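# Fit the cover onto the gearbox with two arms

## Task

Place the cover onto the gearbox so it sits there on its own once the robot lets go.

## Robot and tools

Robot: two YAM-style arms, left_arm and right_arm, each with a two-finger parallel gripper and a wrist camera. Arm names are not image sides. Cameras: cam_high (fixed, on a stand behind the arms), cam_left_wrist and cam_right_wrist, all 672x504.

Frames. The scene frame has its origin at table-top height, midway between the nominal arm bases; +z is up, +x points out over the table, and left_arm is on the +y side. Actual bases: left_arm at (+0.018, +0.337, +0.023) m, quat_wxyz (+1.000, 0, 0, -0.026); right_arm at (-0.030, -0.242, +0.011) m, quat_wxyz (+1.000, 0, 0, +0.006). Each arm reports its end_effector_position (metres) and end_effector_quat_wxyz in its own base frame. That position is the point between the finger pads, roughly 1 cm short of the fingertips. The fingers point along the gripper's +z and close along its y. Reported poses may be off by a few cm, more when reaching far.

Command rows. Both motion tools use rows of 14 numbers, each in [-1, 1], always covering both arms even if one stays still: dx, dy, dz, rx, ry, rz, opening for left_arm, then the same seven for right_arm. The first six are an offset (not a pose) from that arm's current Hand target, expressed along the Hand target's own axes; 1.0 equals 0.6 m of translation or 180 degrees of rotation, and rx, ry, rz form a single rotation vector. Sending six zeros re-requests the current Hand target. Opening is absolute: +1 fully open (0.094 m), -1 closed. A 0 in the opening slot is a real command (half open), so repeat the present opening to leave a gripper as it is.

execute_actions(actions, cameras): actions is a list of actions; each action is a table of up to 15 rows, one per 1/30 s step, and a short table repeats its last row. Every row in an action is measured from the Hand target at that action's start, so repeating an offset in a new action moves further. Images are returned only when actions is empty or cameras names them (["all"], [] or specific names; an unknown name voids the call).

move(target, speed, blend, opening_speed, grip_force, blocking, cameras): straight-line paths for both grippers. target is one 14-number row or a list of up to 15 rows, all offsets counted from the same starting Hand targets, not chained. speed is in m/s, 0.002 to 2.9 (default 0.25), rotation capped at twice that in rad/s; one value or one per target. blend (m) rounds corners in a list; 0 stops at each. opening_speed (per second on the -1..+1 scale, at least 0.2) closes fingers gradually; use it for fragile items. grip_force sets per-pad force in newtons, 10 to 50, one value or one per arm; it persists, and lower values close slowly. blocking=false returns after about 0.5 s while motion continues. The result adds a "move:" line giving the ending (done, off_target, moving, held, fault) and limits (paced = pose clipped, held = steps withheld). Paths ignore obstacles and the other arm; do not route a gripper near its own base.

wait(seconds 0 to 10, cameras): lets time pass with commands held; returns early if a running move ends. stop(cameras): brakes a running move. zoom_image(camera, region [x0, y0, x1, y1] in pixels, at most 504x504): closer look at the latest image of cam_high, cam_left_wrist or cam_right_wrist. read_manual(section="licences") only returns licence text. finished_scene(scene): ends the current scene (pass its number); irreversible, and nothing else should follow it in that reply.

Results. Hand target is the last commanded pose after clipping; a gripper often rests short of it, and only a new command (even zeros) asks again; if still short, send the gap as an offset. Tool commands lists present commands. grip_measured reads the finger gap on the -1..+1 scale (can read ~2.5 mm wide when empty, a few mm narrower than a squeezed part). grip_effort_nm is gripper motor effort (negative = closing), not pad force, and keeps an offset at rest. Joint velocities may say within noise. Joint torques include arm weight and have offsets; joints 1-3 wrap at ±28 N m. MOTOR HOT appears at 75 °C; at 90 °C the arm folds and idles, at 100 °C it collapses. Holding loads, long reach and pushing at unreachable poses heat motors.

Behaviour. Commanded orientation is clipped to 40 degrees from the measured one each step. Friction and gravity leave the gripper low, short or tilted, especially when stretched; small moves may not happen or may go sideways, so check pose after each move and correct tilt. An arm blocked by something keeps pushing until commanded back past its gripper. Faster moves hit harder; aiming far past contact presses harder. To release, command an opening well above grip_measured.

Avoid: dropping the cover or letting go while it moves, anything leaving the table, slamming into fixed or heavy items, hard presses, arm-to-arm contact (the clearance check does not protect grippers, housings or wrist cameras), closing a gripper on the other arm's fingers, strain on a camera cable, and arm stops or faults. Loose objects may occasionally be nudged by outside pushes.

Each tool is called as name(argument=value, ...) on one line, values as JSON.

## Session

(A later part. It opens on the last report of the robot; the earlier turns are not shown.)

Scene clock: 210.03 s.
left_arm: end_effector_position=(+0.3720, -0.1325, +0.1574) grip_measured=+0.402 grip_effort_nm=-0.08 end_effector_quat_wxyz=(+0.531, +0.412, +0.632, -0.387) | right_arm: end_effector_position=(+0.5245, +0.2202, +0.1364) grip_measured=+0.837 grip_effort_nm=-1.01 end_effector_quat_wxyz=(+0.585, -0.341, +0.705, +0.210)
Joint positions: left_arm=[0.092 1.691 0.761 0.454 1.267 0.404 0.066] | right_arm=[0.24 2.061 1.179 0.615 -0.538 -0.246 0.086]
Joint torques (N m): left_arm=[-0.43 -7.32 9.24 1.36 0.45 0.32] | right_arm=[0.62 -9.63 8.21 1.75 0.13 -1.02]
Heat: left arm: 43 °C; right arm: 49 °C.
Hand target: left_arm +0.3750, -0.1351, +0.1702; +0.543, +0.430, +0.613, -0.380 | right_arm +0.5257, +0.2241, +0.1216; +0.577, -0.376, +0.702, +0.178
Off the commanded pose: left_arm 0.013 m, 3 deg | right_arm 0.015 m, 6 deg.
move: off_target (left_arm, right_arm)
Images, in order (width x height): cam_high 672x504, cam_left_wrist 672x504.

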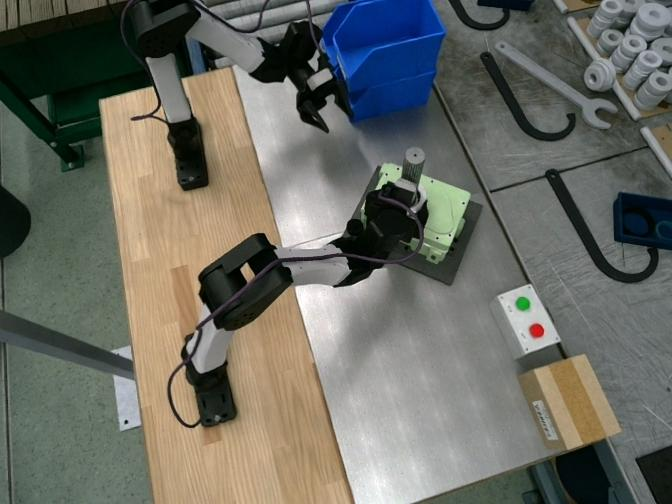

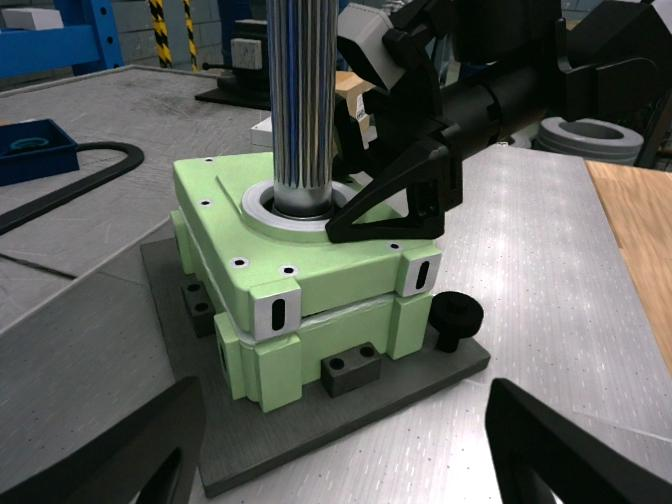

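move(target=[[0,0,0,0,0,0,0.4, 0.0126,0.0024,0.0036,0,0,-0.0167,0.5],[0,0,0,0,0,0,0.4, 0.0060,0.0011,0.0277,0,0,-0.0056,0.5],[0,0,0,0,0,0,0.4, 0.0078,0.0269,0.0036,0,0,-0.0278,0.5],[0,0,0,0,0,0,0.4, 0.0192,0.0037,-0.0205,0,0,-0.0056,0.5],[0,0,0,0,0,0,0.4, 0.0174,-0.0221,0.0036,0,0,-0.0278,0.5],[0,0,0,0,0,0,0.4, 0.0060,0.0011,0.0277,0,0,-0.0167,0.5],[0,0,0,0,0,0,0.4, 0.0126,0.0024,0.0036,0,0,-0.0167,0.5]], speed=[0.06,0.08,0.08,0.08,0.08,0.08,0.08], blend=0.003, cameras=["cam_left_wrist", "cam_right_wrist"])

zoom_image(camera="cam_left_wrist", region=[150, 120, 480, 390])

Scene clock: 215.73 s.
left_arm: end_effector_position=(+0.3720, -0.1325, +0.1574) grip_measured=+0.402 grip_effort_nm=-0.08 end_effector_quat_wxyz=(+0.531, +0.412, +0.632, -0.387) | right_arm: end_effector_position=(+0.5251, +0.2204, +0.1360) grip_measured=+0.835 grip_effort_nm=-1.01 end_effector_quat_wxyz=(+0.583, -0.347, +0.706, +0.206)
Joint positions: left_arm=[0.092 1.691 0.761 0.454 1.267 0.404 0.066] | right_arm=[0.24 2.061 1.189 0.593 -0.54 -0.262 0.086]
Joint torques (N m): left_arm=[-0.46 -7.39 9.22 1.35 0.46 0.3] | right_arm=[0.62 -8.01 6.52 2.22 0.14 -1.37]
Heat: left arm: 43 °C; right arm: 48 °C.
Hand target: left_arm +0.3750, -0.1351, +0.1702; +0.543, +0.430, +0.613, -0.380 | right_arm +0.5257, +0.2240, +0.1135; +0.582, -0.395, +0.692, +0.163
Off the commanded pose: left_arm 0.013 m, 3 deg | right_arm 0.023 m, 8 deg.
move: off_target (left_arm, right_arm)
Images, in order (width x height): cam_left_wrist 672x504, cam_right_wrist 672x504.

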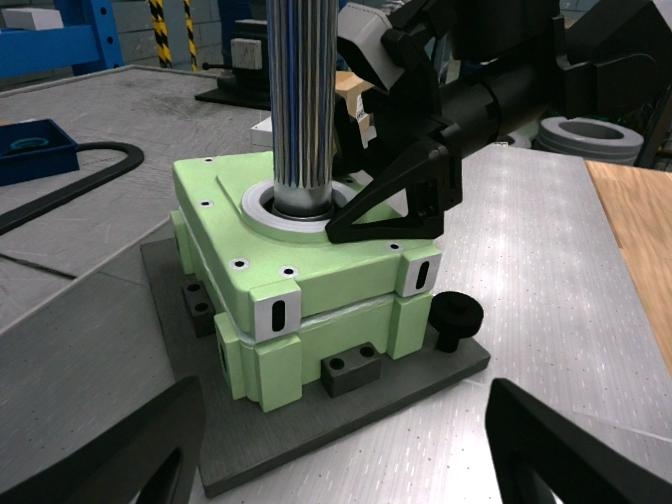

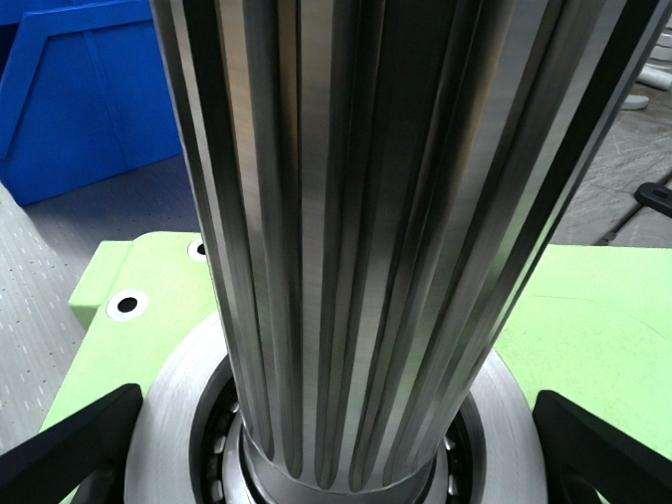

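Scaled by 1.527 from the camera's 672x504 image, which has a finer 960x720 frame.

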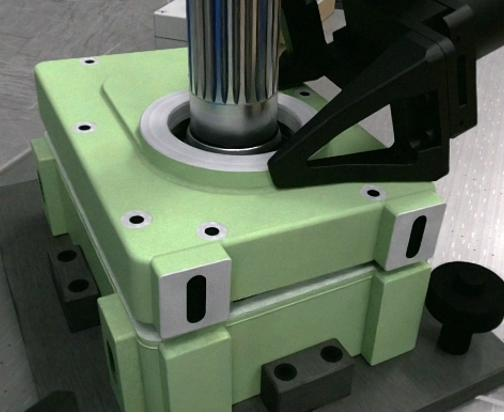

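move(target=[[0,0,0,0,0,0,0.4, 0.0630,0.0122,0.0180,0,0,0,0.5],[0,0,0,0,0,0,0.4, 0.0630,0.0122,0.0180,0,0,0.0333,0.5],[0,0,0,0,0,0,0.4, 0.0630,0.0122,0.0180,0,0,-0.0222,0.5],[0,0,0,0,0,0,0.4, 0.0630,0.0122,0.0180,-0.021,-0.0041,-0.006,0.5],[0,0,0,0,0,0,0.4, 0.0630,0.0122,0.0180,0.021,0.0041,0.006,0.5],[0,0,0,0,0,0,0.4, 0.0630,0.0122,0.0180,0,0,0.0056,0.5]], speed=[0.06,0.1,0.1,0.1,0.1,0.1], blend=0.003, cameras=["cam_left_wrist"])

zoom_image(camera="cam_left_wrist", region=[150, 120, 480, 390])

Scene clock: 220.87 s.
left_arm: end_effector_position=(+0.3720, -0.1325, +0.1574) grip_measured=+0.402 grip_effort_nm=-0.08 end_effector_quat_wxyz=(+0.531, +0.412, +0.632, -0.387) | right_arm: end_effector_position=(+0.5204, +0.2168, +0.1363) grip_measured=+0.835 grip_effort_nm=-1.01 end_effector_quat_wxyz=(+0.607, -0.338, +0.680, +0.232)
Joint positions: left_arm=[0.092 1.691 0.761 0.454 1.267 0.404 0.066] | right_arm=[0.22 2.09 1.133 0.769 -0.598 -0.203 0.086]
Joint torques (N m): left_arm=[-0.43 -7.42 9.22 1.36 0.45 0.31] | right_arm=[1.32 -2.29 6.15 1.82 0.58 -1.84]
Motor temperatures (°C): left_arm=[21 32 43 32 23 21 20] | right_arm=[22 41 37 48 20 21 22]
Heat: left arm: 43 °C; right arm: 48 °C.
Hand target: left_arm +0.3750, -0.1351, +0.1702; +0.543, +0.430, +0.613, -0.380 | right_arm +0.5272, +0.2224, +0.0736; +0.580, -0.389, +0.696, +0.168
Off the commanded pose: left_arm 0.013 m, 3 deg | right_arm 0.063 m, 10 deg.
move: off_target (left_arm, right_arm)
Images, in order (width x height): cam_left_wrist 672x504.

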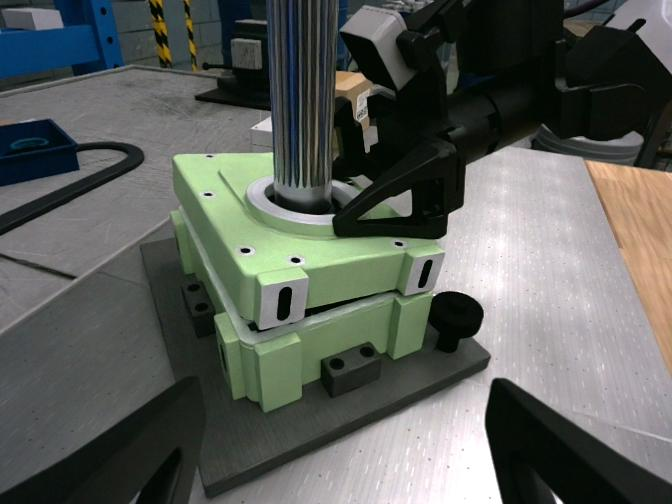

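Scaled by 1.527 from the camera's 672x504 image, which has a finer 960x720 frame.

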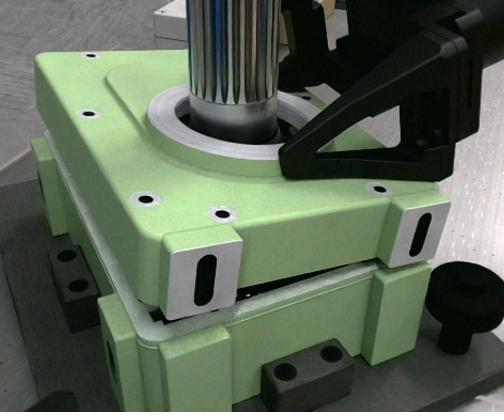

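move(target=[0,0,0,0,0,0,0.4, -0.1397,-0.0303,-0.0422,0,0,0.0306,0.5], speed=0.08, cameras=["cam_left_wrist", "cam_high"])

zoom_image(camera="cam_left_wrist", region=[150, 120, 480, 390])

zoom_image(camera="cam_high", region=[330, 130, 500, 290])

Scene clock: 223.83 s.
left_arm: end_effector_position=(+0.3720, -0.1325, +0.1574) grip_measured=+0.402 grip_effort_nm=-0.08 end_effector_quat_wxyz=(+0.531, +0.412, +0.632, -0.387) | right_arm: end_effector_position=(+0.5258, +0.2208, +0.1384) grip_measured=+0.835 grip_effort_nm=-1.01 end_effector_quat_wxyz=(+0.566, -0.348, +0.719, +0.205)
Joint positions: left_arm=[0.092 1.691 0.761 0.454 1.267 0.404 0.066] | right_arm=[0.242 2.044 1.222 0.498 -0.532 -0.272 0.086]
Joint torques (N m): left_arm=[-0.49 -7.38 9.22 1.36 0.46 0.3] | right_arm=[0.27 -16.72 10.02 1.37 0.03 -0.16]
Heat: left arm: 43 °C; right arm: 47 °C.
Hand target: left_arm +0.3750, -0.1351, +0.1702; +0.543, +0.430, +0.613, -0.380 | right_arm +0.5255, +0.2226, +0.1630; +0.572, -0.355, +0.713, +0.196
Off the commanded pose: left_arm 0.013 m, 3 deg | right_arm 0.025 m, 2 deg.
move: off_target (left_arm, right_arm)
Images, in order (width x height): cam_high 672x504, cam_left_wrist 672x504.

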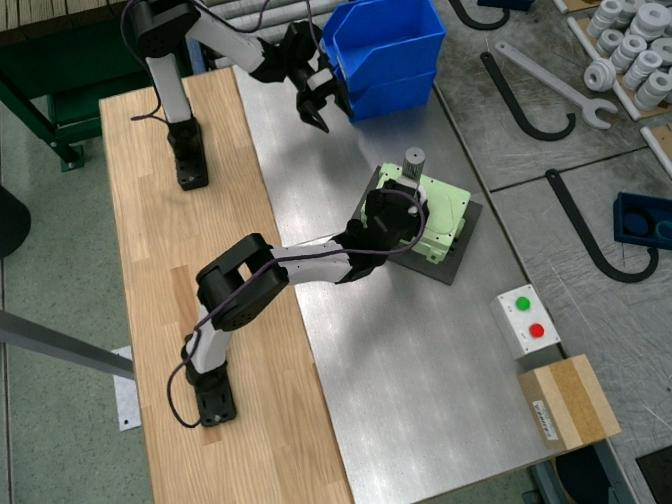

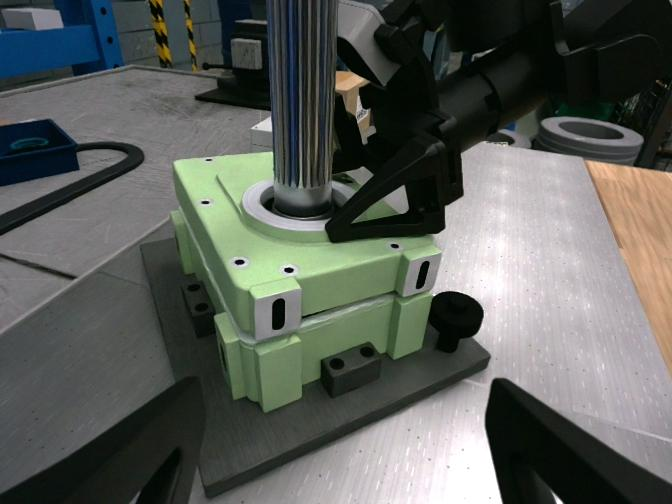

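Scaled by 1.527 from the camera's 672x504 image, which has a finer 960x720 frame.

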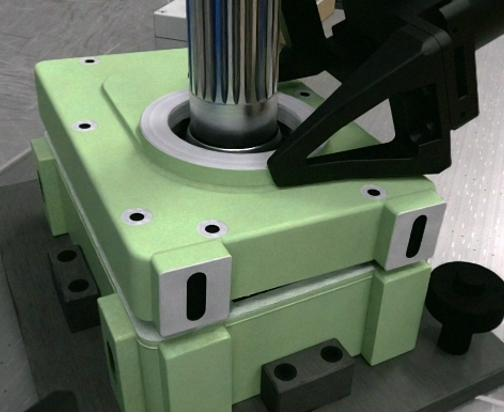

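Scaled by 2.965 from the camera's 672x504 image, which has a finer 960x720 frame.

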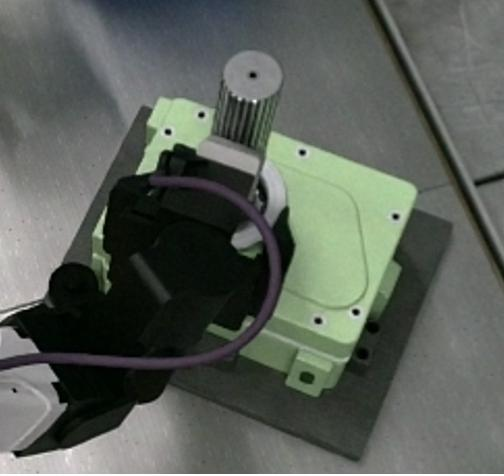

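wait(seconds=0, cameras=["cam_right_wrist", "cam_left_wrist"])

zoom_image(camera="cam_right_wrist", region=[120, 330, 320, 504])

zoom_image(camera="cam_right_wrist", region=[370, 330, 570, 504])

zoom_image(camera="cam_left_wrist", region=[240, 170, 350, 240])

Scene clock: 225.57 s.
left_arm: end_effector_position=(+0.3720, -0.1325, +0.1574) grip_measured=+0.402 grip_effort_nm=-0.08 end_effector_quat_wxyz=(+0.531, +0.412, +0.632, -0.387) | right_arm: end_effector_position=(+0.5258, +0.2208, +0.1384) grip_measured=+0.835 grip_effort_nm=-1.01 end_effector_quat_wxyz=(+0.566, -0.348, +0.719, +0.205)
Joint positions: left_arm=[0.092 1.691 0.761 0.454 1.267 0.404 0.066] | right_arm=[0.242 2.044 1.222 0.498 -0.532 -0.272 0.086]
Joint torques (N m): left_arm=[-0.47 -7.36 9.22 1.35 0.45 0.31] | right_arm=[0.27 -16.7 10.02 1.37 0.03 -0.16]
Heat: left arm: 43 °C; right arm: 47 °C.
Hand target: left_arm +0.3750, -0.1351, +0.1702; +0.543, +0.430, +0.613, -0.380 | right_arm +0.5255, +0.2226, +0.1630; +0.572, -0.355, +0.713, +0.196
Tool commands: left_gripper/opening=+0.4 right_gripper/opening=+0.5
Off the commanded pose: left_arm 0.013 m, 3 deg | right_arm 0.025 m, 2 deg.
Images, in order (width x height): cam_left_wrist 672x504, cam_right_wrist 672x504.

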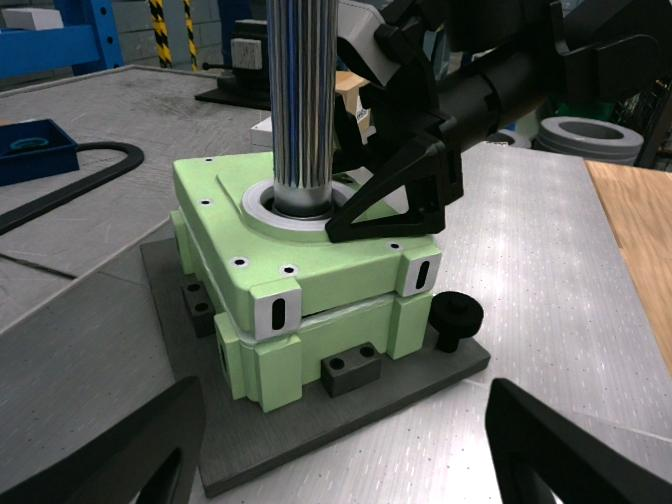

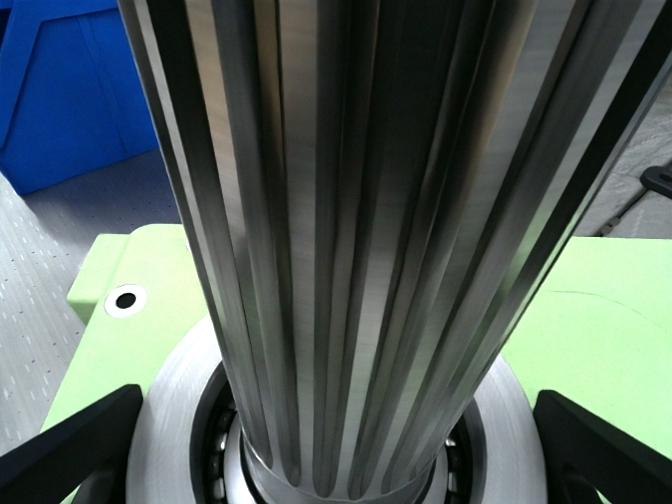

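Scaled by 2.520 from the camera's 672x504 image, which has a finer 960x720 frame.

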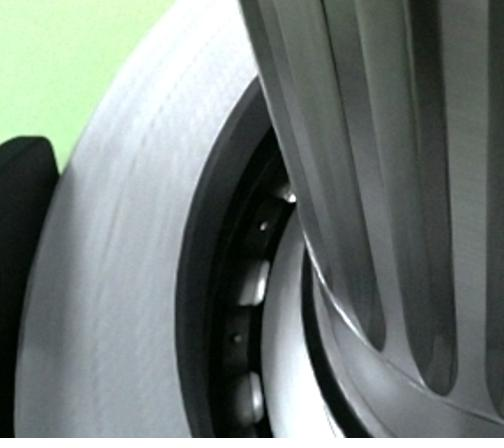

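Scaled by 2.520 from the camera's 672x504 image, which has a finer 960x720 frame.

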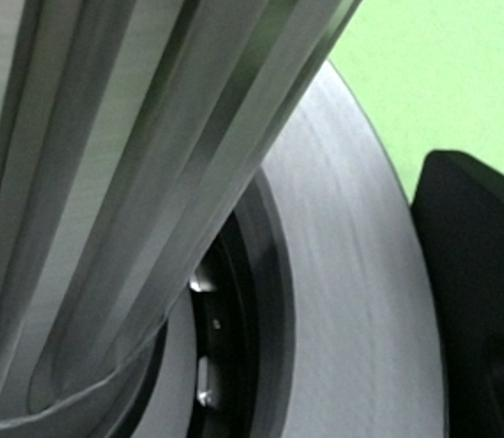

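Scaled by 4.582 from the camera's 672x504 image, which has a finer 960x720 frame.

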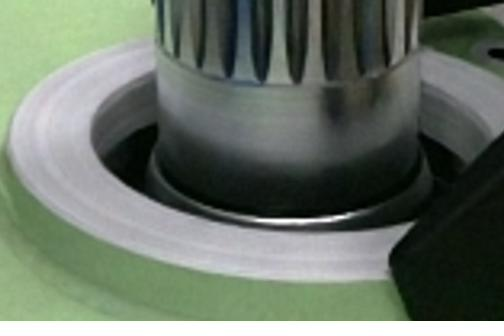

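move(target=[0,0,0,0,0,0,0.4, 0,0,0,0,0,0,0.5], speed=0.06, grip_force=[50, 15], cameras=["cam_left_wrist"])

zoom_image(camera="cam_left_wrist", region=[150, 120, 480, 390])

Scene clock: 233.10 s.
left_arm: end_effector_position=(+0.3720, -0.1325, +0.1574) grip_measured=+0.402 grip_effort_nm=-0.08 end_effector_quat_wxyz=(+0.531, +0.412, +0.632, -0.387) | right_arm: end_effector_position=(+0.5258, +0.2208, +0.1384) grip_measured=+0.861 grip_effort_nm=-0.37 end_effector_quat_wxyz=(+0.566, -0.348, +0.719, +0.205)
Joint positions: left_arm=[0.092 1.691 0.761 0.454 1.267 0.404 0.066] | right_arm=[0.242 2.044 1.222 0.498 -0.532 -0.272 0.087]
Joint torques (N m): left_arm=[-0.46 -7.38 9.2 1.37 0.45 0.32] | right_arm=[0.28 -16.73 10.02 1.38 0.04 -0.16]
Heat: left arm: 43 °C; right arm: 46 °C.
Hand target: left_arm +0.3750, -0.1351, +0.1702; +0.543, +0.430, +0.613, -0.380 | right_arm +0.5255, +0.2226, +0.1631; +0.572, -0.355, +0.713, +0.196
Off the commanded pose: left_arm 0.013 m, 3 deg | right_arm 0.025 m, 2 deg.
grip_force (N): 50, 15
move: off_target (left_arm, right_arm)
Images, in order (width x height): cam_left_wrist 672x504.

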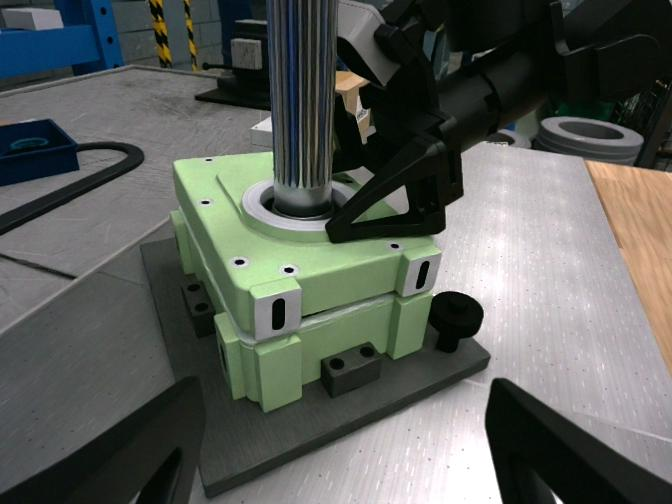

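Scaled by 1.527 from the camera's 672x504 image, which has a finer 960x720 frame.

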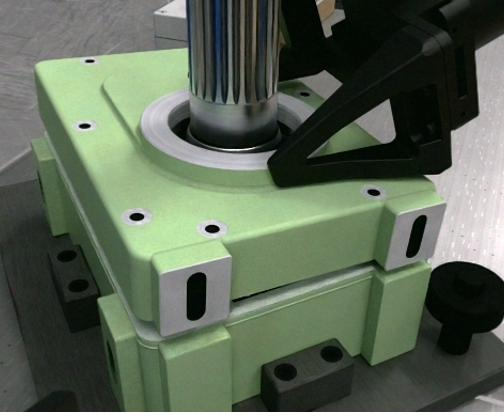

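move(target=[[0,0,0,0,0,0,0.4, 0.0239,0.0032,0.0068,0,0,-0.0278,0.5],[0,0,0,0,0,0,0.4, 0.0239,0.0032,0.0068,0,0,0.0056,0.5],[0,0,0,0,0,0,0.4, 0.0239,0.0032,0.0068,0,0,-0.0333,0.5],[0,0,0,0,0,0,0.4, 0.0239,0.0032,0.0068,-0.0159,-0.0021,-0.0212,0.5],[0,0,0,0,0,0,0.4, 0.0239,0.0032,0.0068,0.0159,0.0021,-0.0122,0.5],[0,0,0,0,0,0,0.4, 0.0239,0.0032,0.0068,0,0,-0.0167,0.5]], speed=[0.06,0.1,0.1,0.1,0.1,0.1], blend=0.003, cameras=["cam_left_wrist", "cam_high"])

zoom_image(camera="cam_left_wrist", region=[150, 120, 480, 390])

zoom_image(camera="cam_high", region=[330, 130, 500, 290])

Scene clock: 237.10 s.
left_arm: end_effector_position=(+0.3720, -0.1325, +0.1574) grip_measured=+0.402 grip_effort_nm=-0.08 end_effector_quat_wxyz=(+0.531, +0.412, +0.632, -0.387) | right_arm: end_effector_position=(+0.5259, +0.2208, +0.1381) grip_measured=+0.862 grip_effort_nm=-0.37 end_effector_quat_wxyz=(+0.568, -0.348, +0.718, +0.201)
Joint positions: left_arm=[0.092 1.691 0.761 0.454 1.267 0.404 0.066] | right_arm=[0.244 2.044 1.218 0.505 -0.524 -0.276 0.087]
Joint torques (N m): left_arm=[-0.51 -7.39 9.22 1.35 0.46 0.3] | right_arm=[0.14 -13.79 8.18 1.87 -0.04 -0.66]
Heat: left arm: 43 °C; right arm: 46 °C.
Hand target: left_arm +0.3750, -0.1351, +0.1702; +0.543, +0.430, +0.613, -0.380 | right_arm +0.5254, +0.2226, +0.1480; +0.577, -0.373, +0.704, +0.181
Off the commanded pose: left_arm 0.013 m, 3 deg | right_arm 0.010 m, 4 deg.
grip_force (N): 50, 15
move: off_target (left_arm, right_arm)
Images, in order (width x height): cam_high 672x504, cam_left_wrist 672x504.

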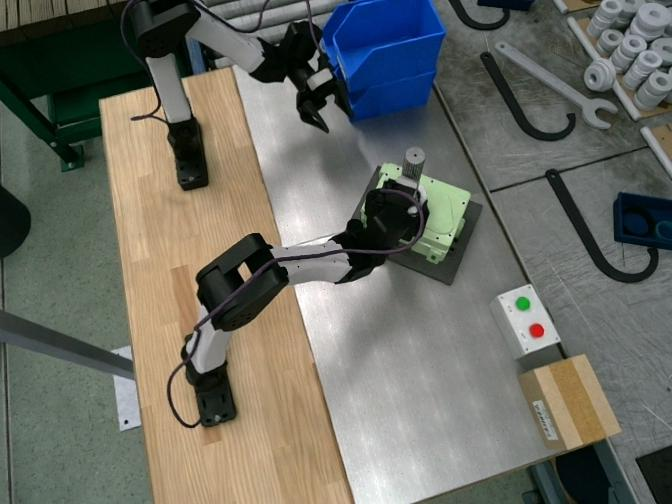

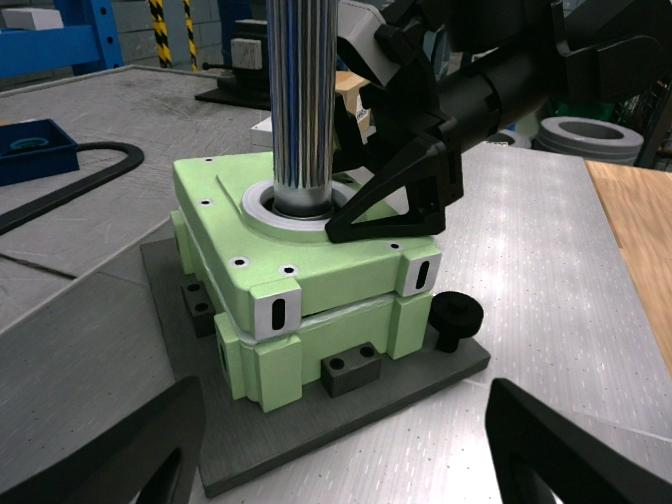

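Scaled by 1.527 from the camera's 672x504 image, which has a finer 960x720 frame.

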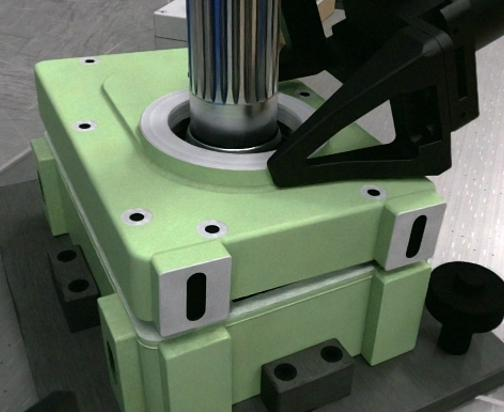

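Scaled by 2.965 from the camera's 672x504 image, which has a finer 960x720 frame.

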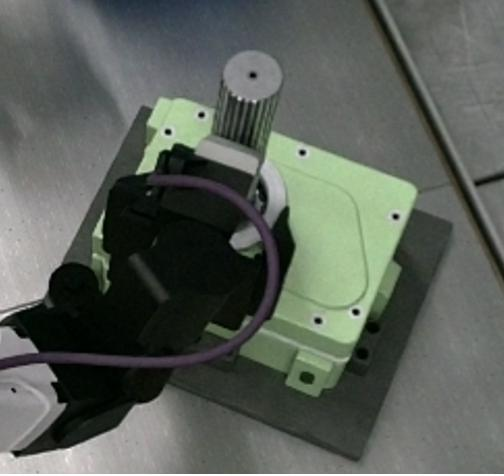

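move(target=[[0,0,0,0,0,0,0.4, 0.0221,0.0041,0.0063,-0.0111,0.0601,0.0083,0.5],[0,0,0,0,0,0,0.4, 0.0221,0.0041,0.0063,-0.0132,0.071,-0.0167,0.5],[0,0,0,0,0,0,0.4, 0.0221,0.0041,0.0063,-0.0111,0.0601,0.0222,0.5],[0,0,0,0,0,0,0.4, 0.0221,0.0041,0.0063,-0.0289,0.0681,-0.0156,0.5],[0,0,0,0,0,0,0.4, 0.0221,0.0041,0.0063,0.0026,0.0739,-0.0066,0.5],[0,0,0,0,0,0,0.4, 0.0221,0.0041,0.0063,-0.0091,0.0492,-0.0056,0.5],[0,0,0,0,0,0,0.4, 0.0221,0.0041,0.0063,-0.0142,0.0765,-0.0056,0.5],[0,0,0,0,0,0,0.4, 0.0221,0.0041,0.0063,-0.0121,0.0656,0,0.5]], speed=[0.06,0.1,0.1,0.1,0.1,0.1,0.1,0.1], blend=0.003, grip_force=[50, 50], cameras=["cam_left_wrist", "cam_high"])

zoom_image(camera="cam_left_wrist", region=[150, 120, 480, 390])

zoom_image(camera="cam_high", region=[330, 130, 500, 290])

Scene clock: 247.57 s.
left_arm: end_effector_position=(+0.3720, -0.1325, +0.1574) grip_measured=+0.402 grip_effort_nm=-0.08 end_effector_quat_wxyz=(+0.531, +0.412, +0.632, -0.387) | right_arm: end_effector_position=(+0.5269, +0.2192, +0.1379) grip_measured=+0.829 grip_effort_nm=-1.01 end_effector_quat_wxyz=(+0.529, -0.396, +0.722, +0.203)
Joint positions: left_arm=[0.092 1.691 0.761 0.454 1.267 0.404 0.066] | right_arm=[0.222 2.05 1.332 0.271 -0.598 -0.398 0.086]
Joint torques (N m): left_arm=[-0.47 -7.35 9.2 1.36 0.45 0.33] | right_arm=[2.76 -15.25 10.47 0.4 1.26 -0.48]
Heat: left arm: 43 °C; right arm: 44 °C.
Hand target: left_arm +0.3750, -0.1351, +0.1702; +0.543, +0.430, +0.613, -0.380 | right_arm +0.5255, +0.2224, +0.1340; +0.494, -0.401, +0.756, +0.155
Off the commanded pose: left_arm 0.013 m, 3 deg | right_arm 0.005 m, 8 deg.
move: off_target (left_arm, right_arm)
Images, in order (width x height): cam_high 672x504, cam_left_wrist 672x504.

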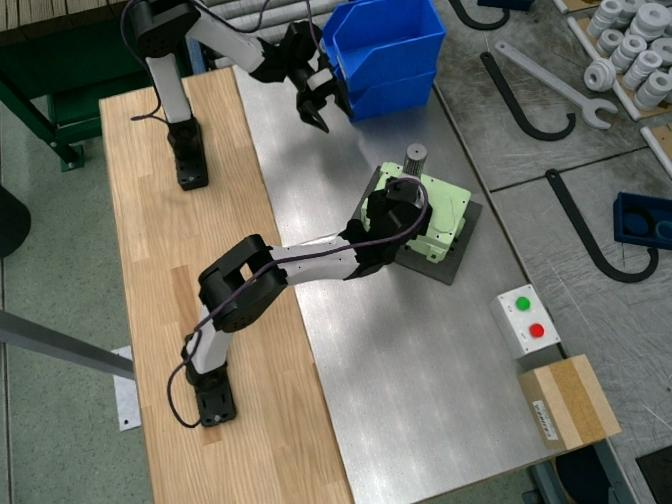

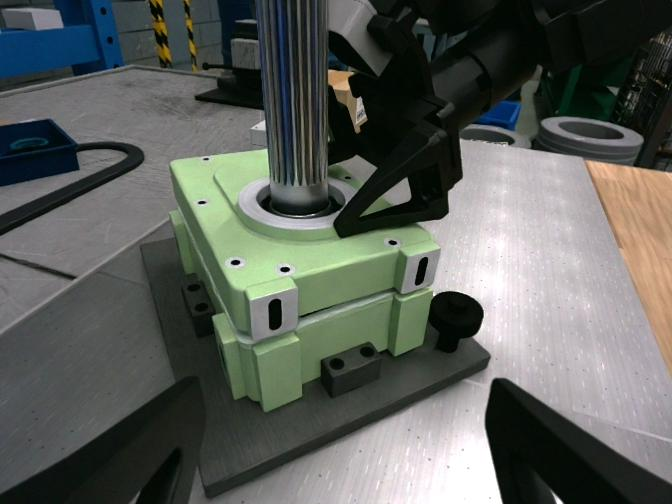

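Scaled by 1.527 from the camera's 672x504 image, which has a finer 960x720 frame.

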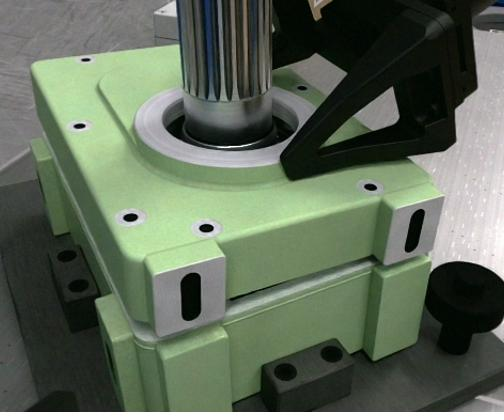

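Scaled by 2.965 from the camera's 672x504 image, which has a finer 960x720 frame.

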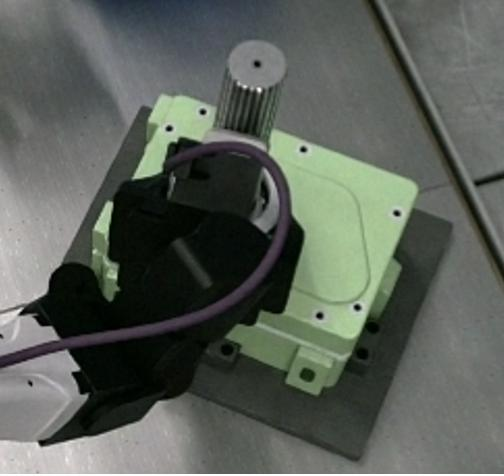

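move(target=[0,0,0,0,0,0,0.4,-0.0203,-0.0038,-0.0108,0.0121,-0.0656,0,0.5], speed=0.08, cameras=["cam_high","cam_left_wrist","cam_right_wrist"])

zoom_image(camera="cam_high", region=[330, 130, 500, 290])

Scene clock: 254.03 s.
left_arm: end_effector_position=(+0.3720, -0.1325, +0.1574) grip_measured=+0.402 grip_effort_nm=-0.08 end_effector_quat_wxyz=(+0.531, +0.412, +0.632, -0.387) | right_arm: end_effector_position=(+0.5239, +0.2177, +0.1375) grip_measured=+0.829 grip_effort_nm=-1.01 end_effector_quat_wxyz=(+0.559, -0.380, +0.707, +0.207)
Joint positions: left_arm=[0.092 1.691 0.761 0.454 1.267 0.404 0.066] | right_arm=[0.221 2.048 1.245 0.447 -0.597 -0.346 0.086]
Joint torques (N m): left_arm=[-0.42 -7.39 9.28 1.36 0.48 0.31] | right_arm=[1.83 -14.39 5.81 2.38 0.71 0.04]
Motor temperatures (°C): left_arm=[21 32 43 32 23 21 20] | right_arm=[22 44 39 43 21 19 22]
Heat: left arm: 43 °C; right arm: 44 °C.
Hand target: left_arm +0.3750, -0.1351, +0.1702; +0.543, +0.430, +0.613, -0.380 | right_arm +0.5255, +0.2226, +0.1480; +0.577, -0.373, +0.704, +0.181
Off the commanded pose: left_arm 0.013 m, 3 deg | right_arm 0.012 m, 4 deg.
move: off_target (left_arm, right_arm)

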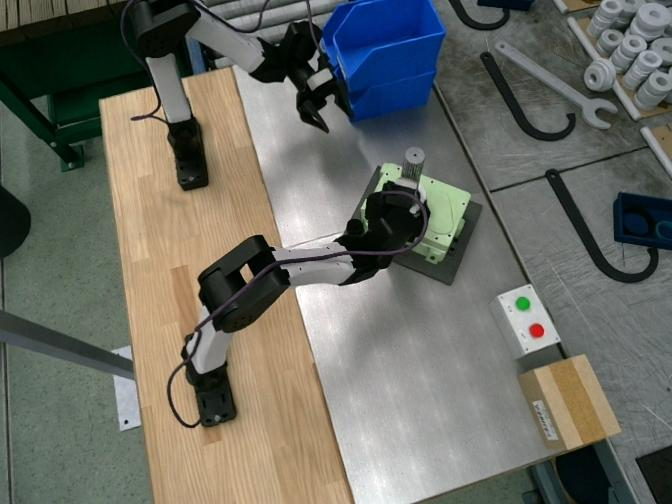

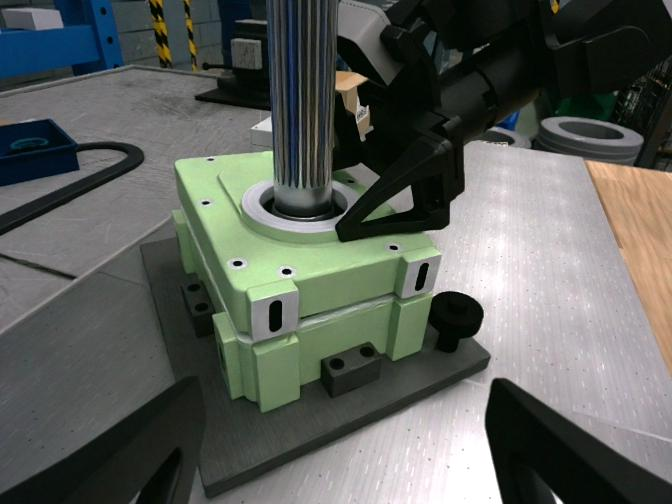

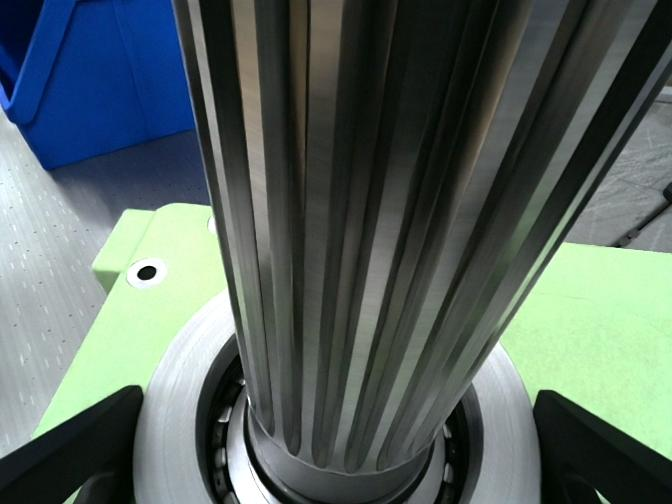

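Scaled by 2.965 from the camera's 672x504 image, which has a finer 960x720 frame.

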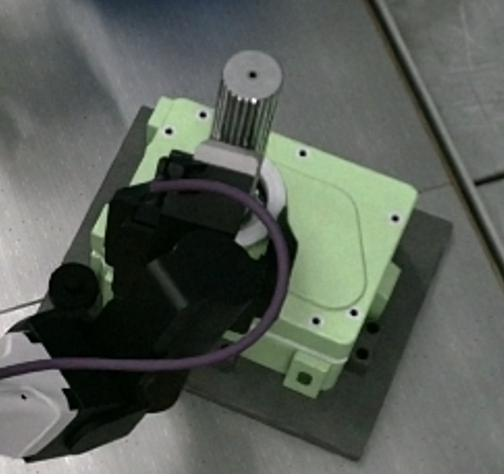

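zoom_image(camera="cam_left_wrist", region=[150, 140, 460, 420])

Scaled by 1.626 from the camera's 672x504 image, which has a finer 960x720 frame.

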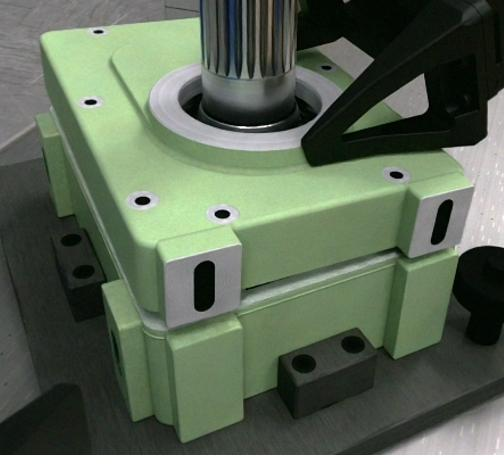

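move(target=[0,0,0,0,0,0,0.4,-0.0268,-0.0050,-0.0076,0,0,0,0.5], speed=0.08, grip_force=[50,10], cameras=["cam_high","cam_left_wrist"])

zoom_image(camera="cam_left_wrist", region=[150, 140, 460, 420])

zoom_image(camera="cam_high", region=[330, 130, 500, 290])

Scene clock: 260.67 s.
left_arm: end_effector_position=(+0.3720, -0.1325, +0.1574) grip_measured=+0.402 grip_effort_nm=-0.08 end_effector_quat_wxyz=(+0.531, +0.412, +0.632, -0.387) | right_arm: end_effector_position=(+0.5246, +0.2184, +0.1375) grip_measured=+0.861 grip_effort_nm=-0.28 end_effector_quat_wxyz=(+0.557, -0.373, +0.715, +0.199)
Joint positions: left_arm=[0.092 1.691 0.761 0.454 1.267 0.404 0.066] | right_arm=[0.23 2.04 1.245 0.431 -0.562 -0.337 0.087]
Joint torques (N m): left_arm=[-0.46 -7.38 9.22 1.36 0.45 0.31] | right_arm=[1.14 -16.72 8.34 1.97 0.34 -0.03]
Heat: left arm: 44 °C; right arm: 46 °C.
Hand target: left_arm +0.3750, -0.1351, +0.1702; +0.543, +0.430, +0.613, -0.380 | right_arm +0.5255, +0.2225, +0.1649; +0.577, -0.373, +0.704, +0.181
Off the commanded pose: left_arm 0.013 m, 3 deg | right_arm 0.028 m, 3 deg.
grip_force (N): 50, 10
move: off_target (left_arm, right_arm)
Images, in order (width x height): cam_high 672x504, cam_left_wrist 672x504.

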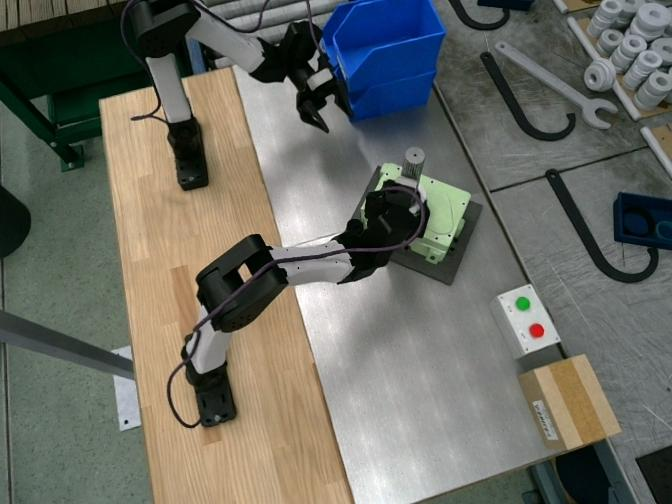

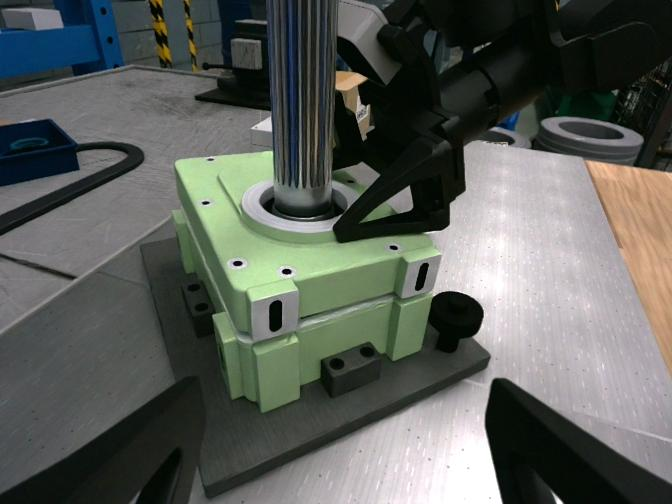

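Scaled by 1.626 from the camera's 672x504 image, which has a finer 960x720 frame.

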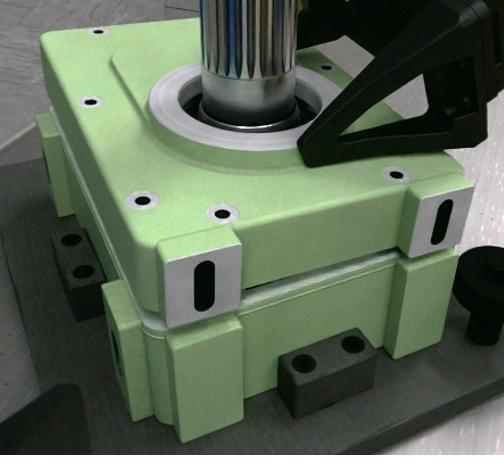

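Scaled by 2.965 from the camera's 672x504 image, which has a finer 960x720 frame.

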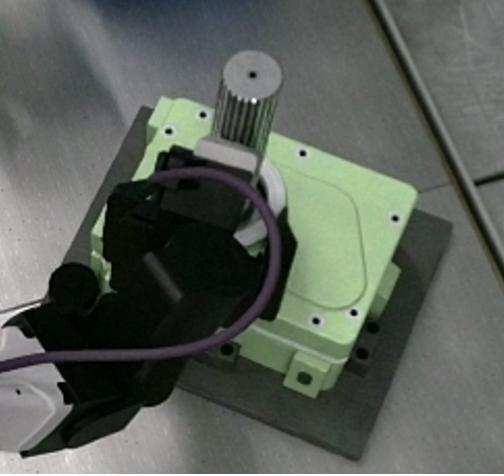

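move(target=[0,0,0,0,0,0,0.4,0,0,0,0,0,0,1.0], speed=0.08, opening_speed=0.3, grip_force=50, cameras=["cam_high","cam_left_wrist"])

zoom_image(camera="cam_left_wrist", region=[150, 140, 460, 420])

zoom_image(camera="cam_high", region=[330, 130, 500, 290])

Scene clock: 263.77 s.
left_arm: end_effector_position=(+0.3720, -0.1325, +0.1574) grip_measured=+0.402 grip_effort_nm=-0.08 end_effector_quat_wxyz=(+0.531, +0.412, +0.632, -0.387) | right_arm: end_effector_position=(+0.5253, +0.2169, +0.1388) grip_measured=+0.998 grip_effort_nm=0.11 end_effector_quat_wxyz=(+0.556, -0.369, +0.721, +0.188)
Joint positions: left_arm=[0.092 1.691 0.761 0.454 1.267 0.404 0.066] | right_arm=[0.235 2.029 1.245 0.413 -0.533 -0.342 0.094]
Joint torques (N m): left_arm=[-0.55 -7.39 9.21 1.37 0.45 0.3] | right_arm=[0.77 -15.58 8.44 2.15 0.02 0]
Heat: left arm: 44 °C; right arm: 46 °C.
Hand target: left_arm +0.3750, -0.1351, +0.1702; +0.543, +0.430, +0.613, -0.380 | right_arm +0.5256, +0.2225, +0.1649; +0.577, -0.373, +0.704, +0.181
Off the commanded pose: left_arm 0.013 m, 3 deg | right_arm 0.027 m, 3 deg.
move: off_target (left_arm, right_arm)
Images, in order (width x height): cam_high 672x504, cam_left_wrist 672x504.

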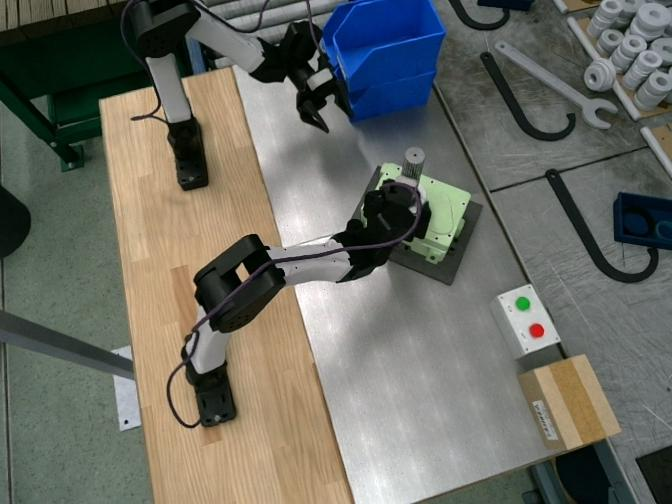

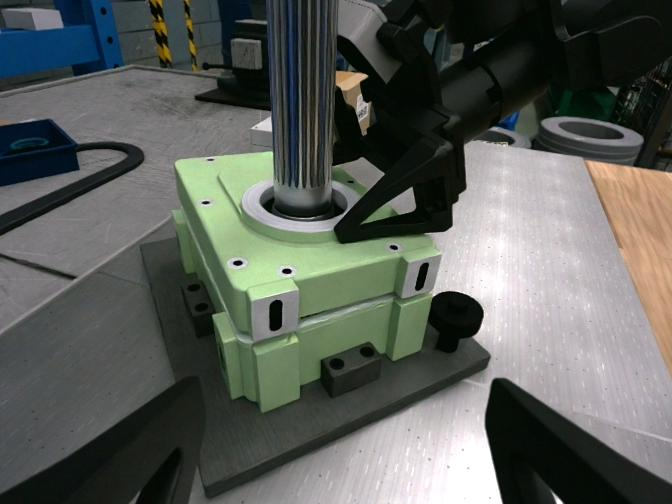

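Scaled by 1.626 from the camera's 672x504 image, which has a finer 960x720 frame.

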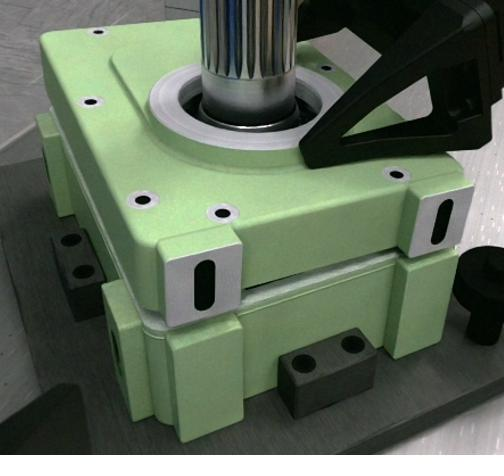

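Scaled by 2.965 from the camera's 672x504 image, which has a finer 960x720 frame.

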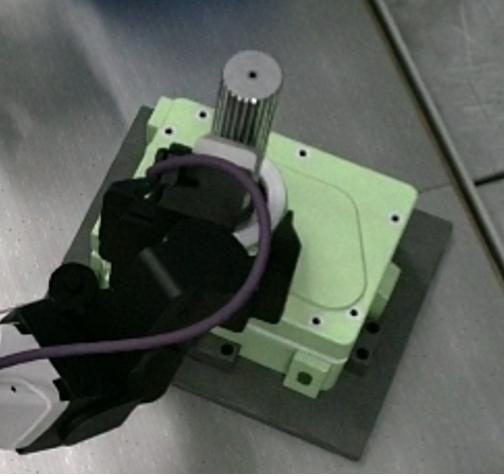

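move(target=[[0,0,0,0,0,0,0.4,-0.012,0.005,-0.05,0,0,0,1.0],[0,0,0,0,0,0,0.4,-0.06,0.005,-0.22,0,0,0,1.0]], speed=[0.06,0.15], blend=[0.005,0], cameras=["cam_high","cam_left_wrist","cam_right_wrist"])

zoom_image(camera="cam_high", region=[330, 130, 500, 290])

zoom_image(camera="cam_left_wrist", region=[150, 140, 460, 420])

Scene clock: 267.63 s.
left_arm: end_effector_position=(+0.3720, -0.1325, +0.1574) grip_measured=+0.402 grip_effort_nm=-0.08 end_effector_quat_wxyz=(+0.531, +0.412, +0.632, -0.387) | right_arm: end_effector_position=(+0.4406, +0.1461, +0.2303) grip_measured=+0.998 grip_effort_nm=0.11 end_effector_quat_wxyz=(+0.574, -0.368, +0.709, +0.179)
Joint positions: left_arm=[0.092 1.691 0.761 0.454 1.267 0.404 0.066] | right_arm=[0.088 1.542 1.009 0.175 -0.661 -0.403 0.094]
Joint torques (N m): left_arm=[-0.44 -7.39 9.21 1.36 0.46 0.31] | right_arm=[-0.64 -9.37 7.1 2 -0.29 -0.05]
Heat: left arm: 44 °C; right arm: 46 °C.
Hand target: left_arm +0.3750, -0.1351, +0.1702; +0.543, +0.430, +0.613, -0.380 | right_arm +0.4360, +0.1455, +0.2341; +0.577, -0.373, +0.704, +0.181
Off the commanded pose: left_arm 0.013 m, 3 deg | right_arm 0.006 m, 1 deg.
move: off_target (left_arm)

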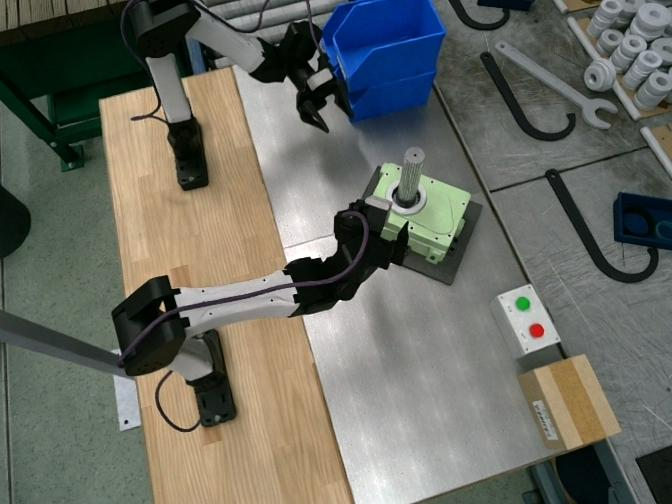

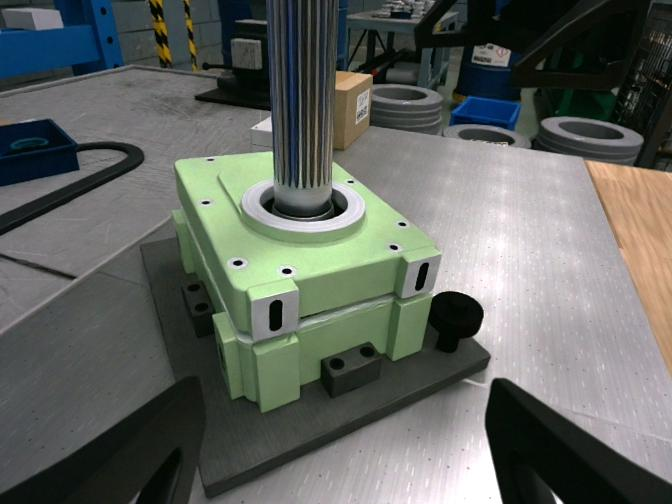

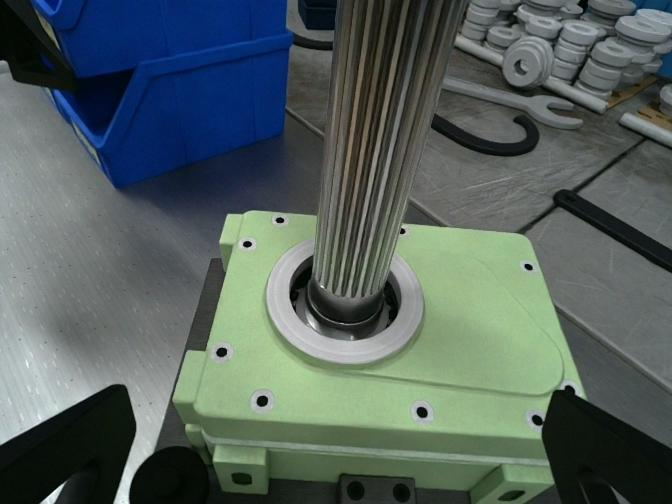

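Scaled by 2.965 from the camera's 672x504 image, which has a finer 960x720 frame.

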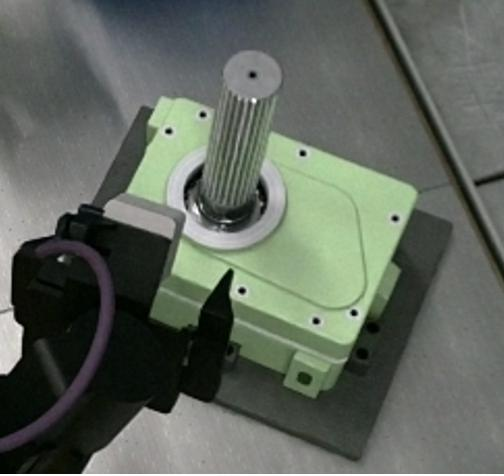

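Scaled by 1.626 from the camera's 672x504 image, which has a finer 960x720 frame.

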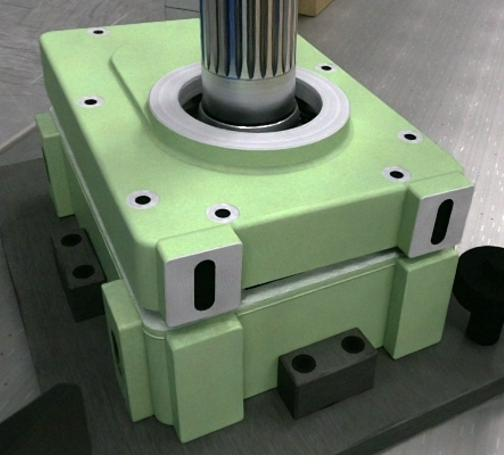

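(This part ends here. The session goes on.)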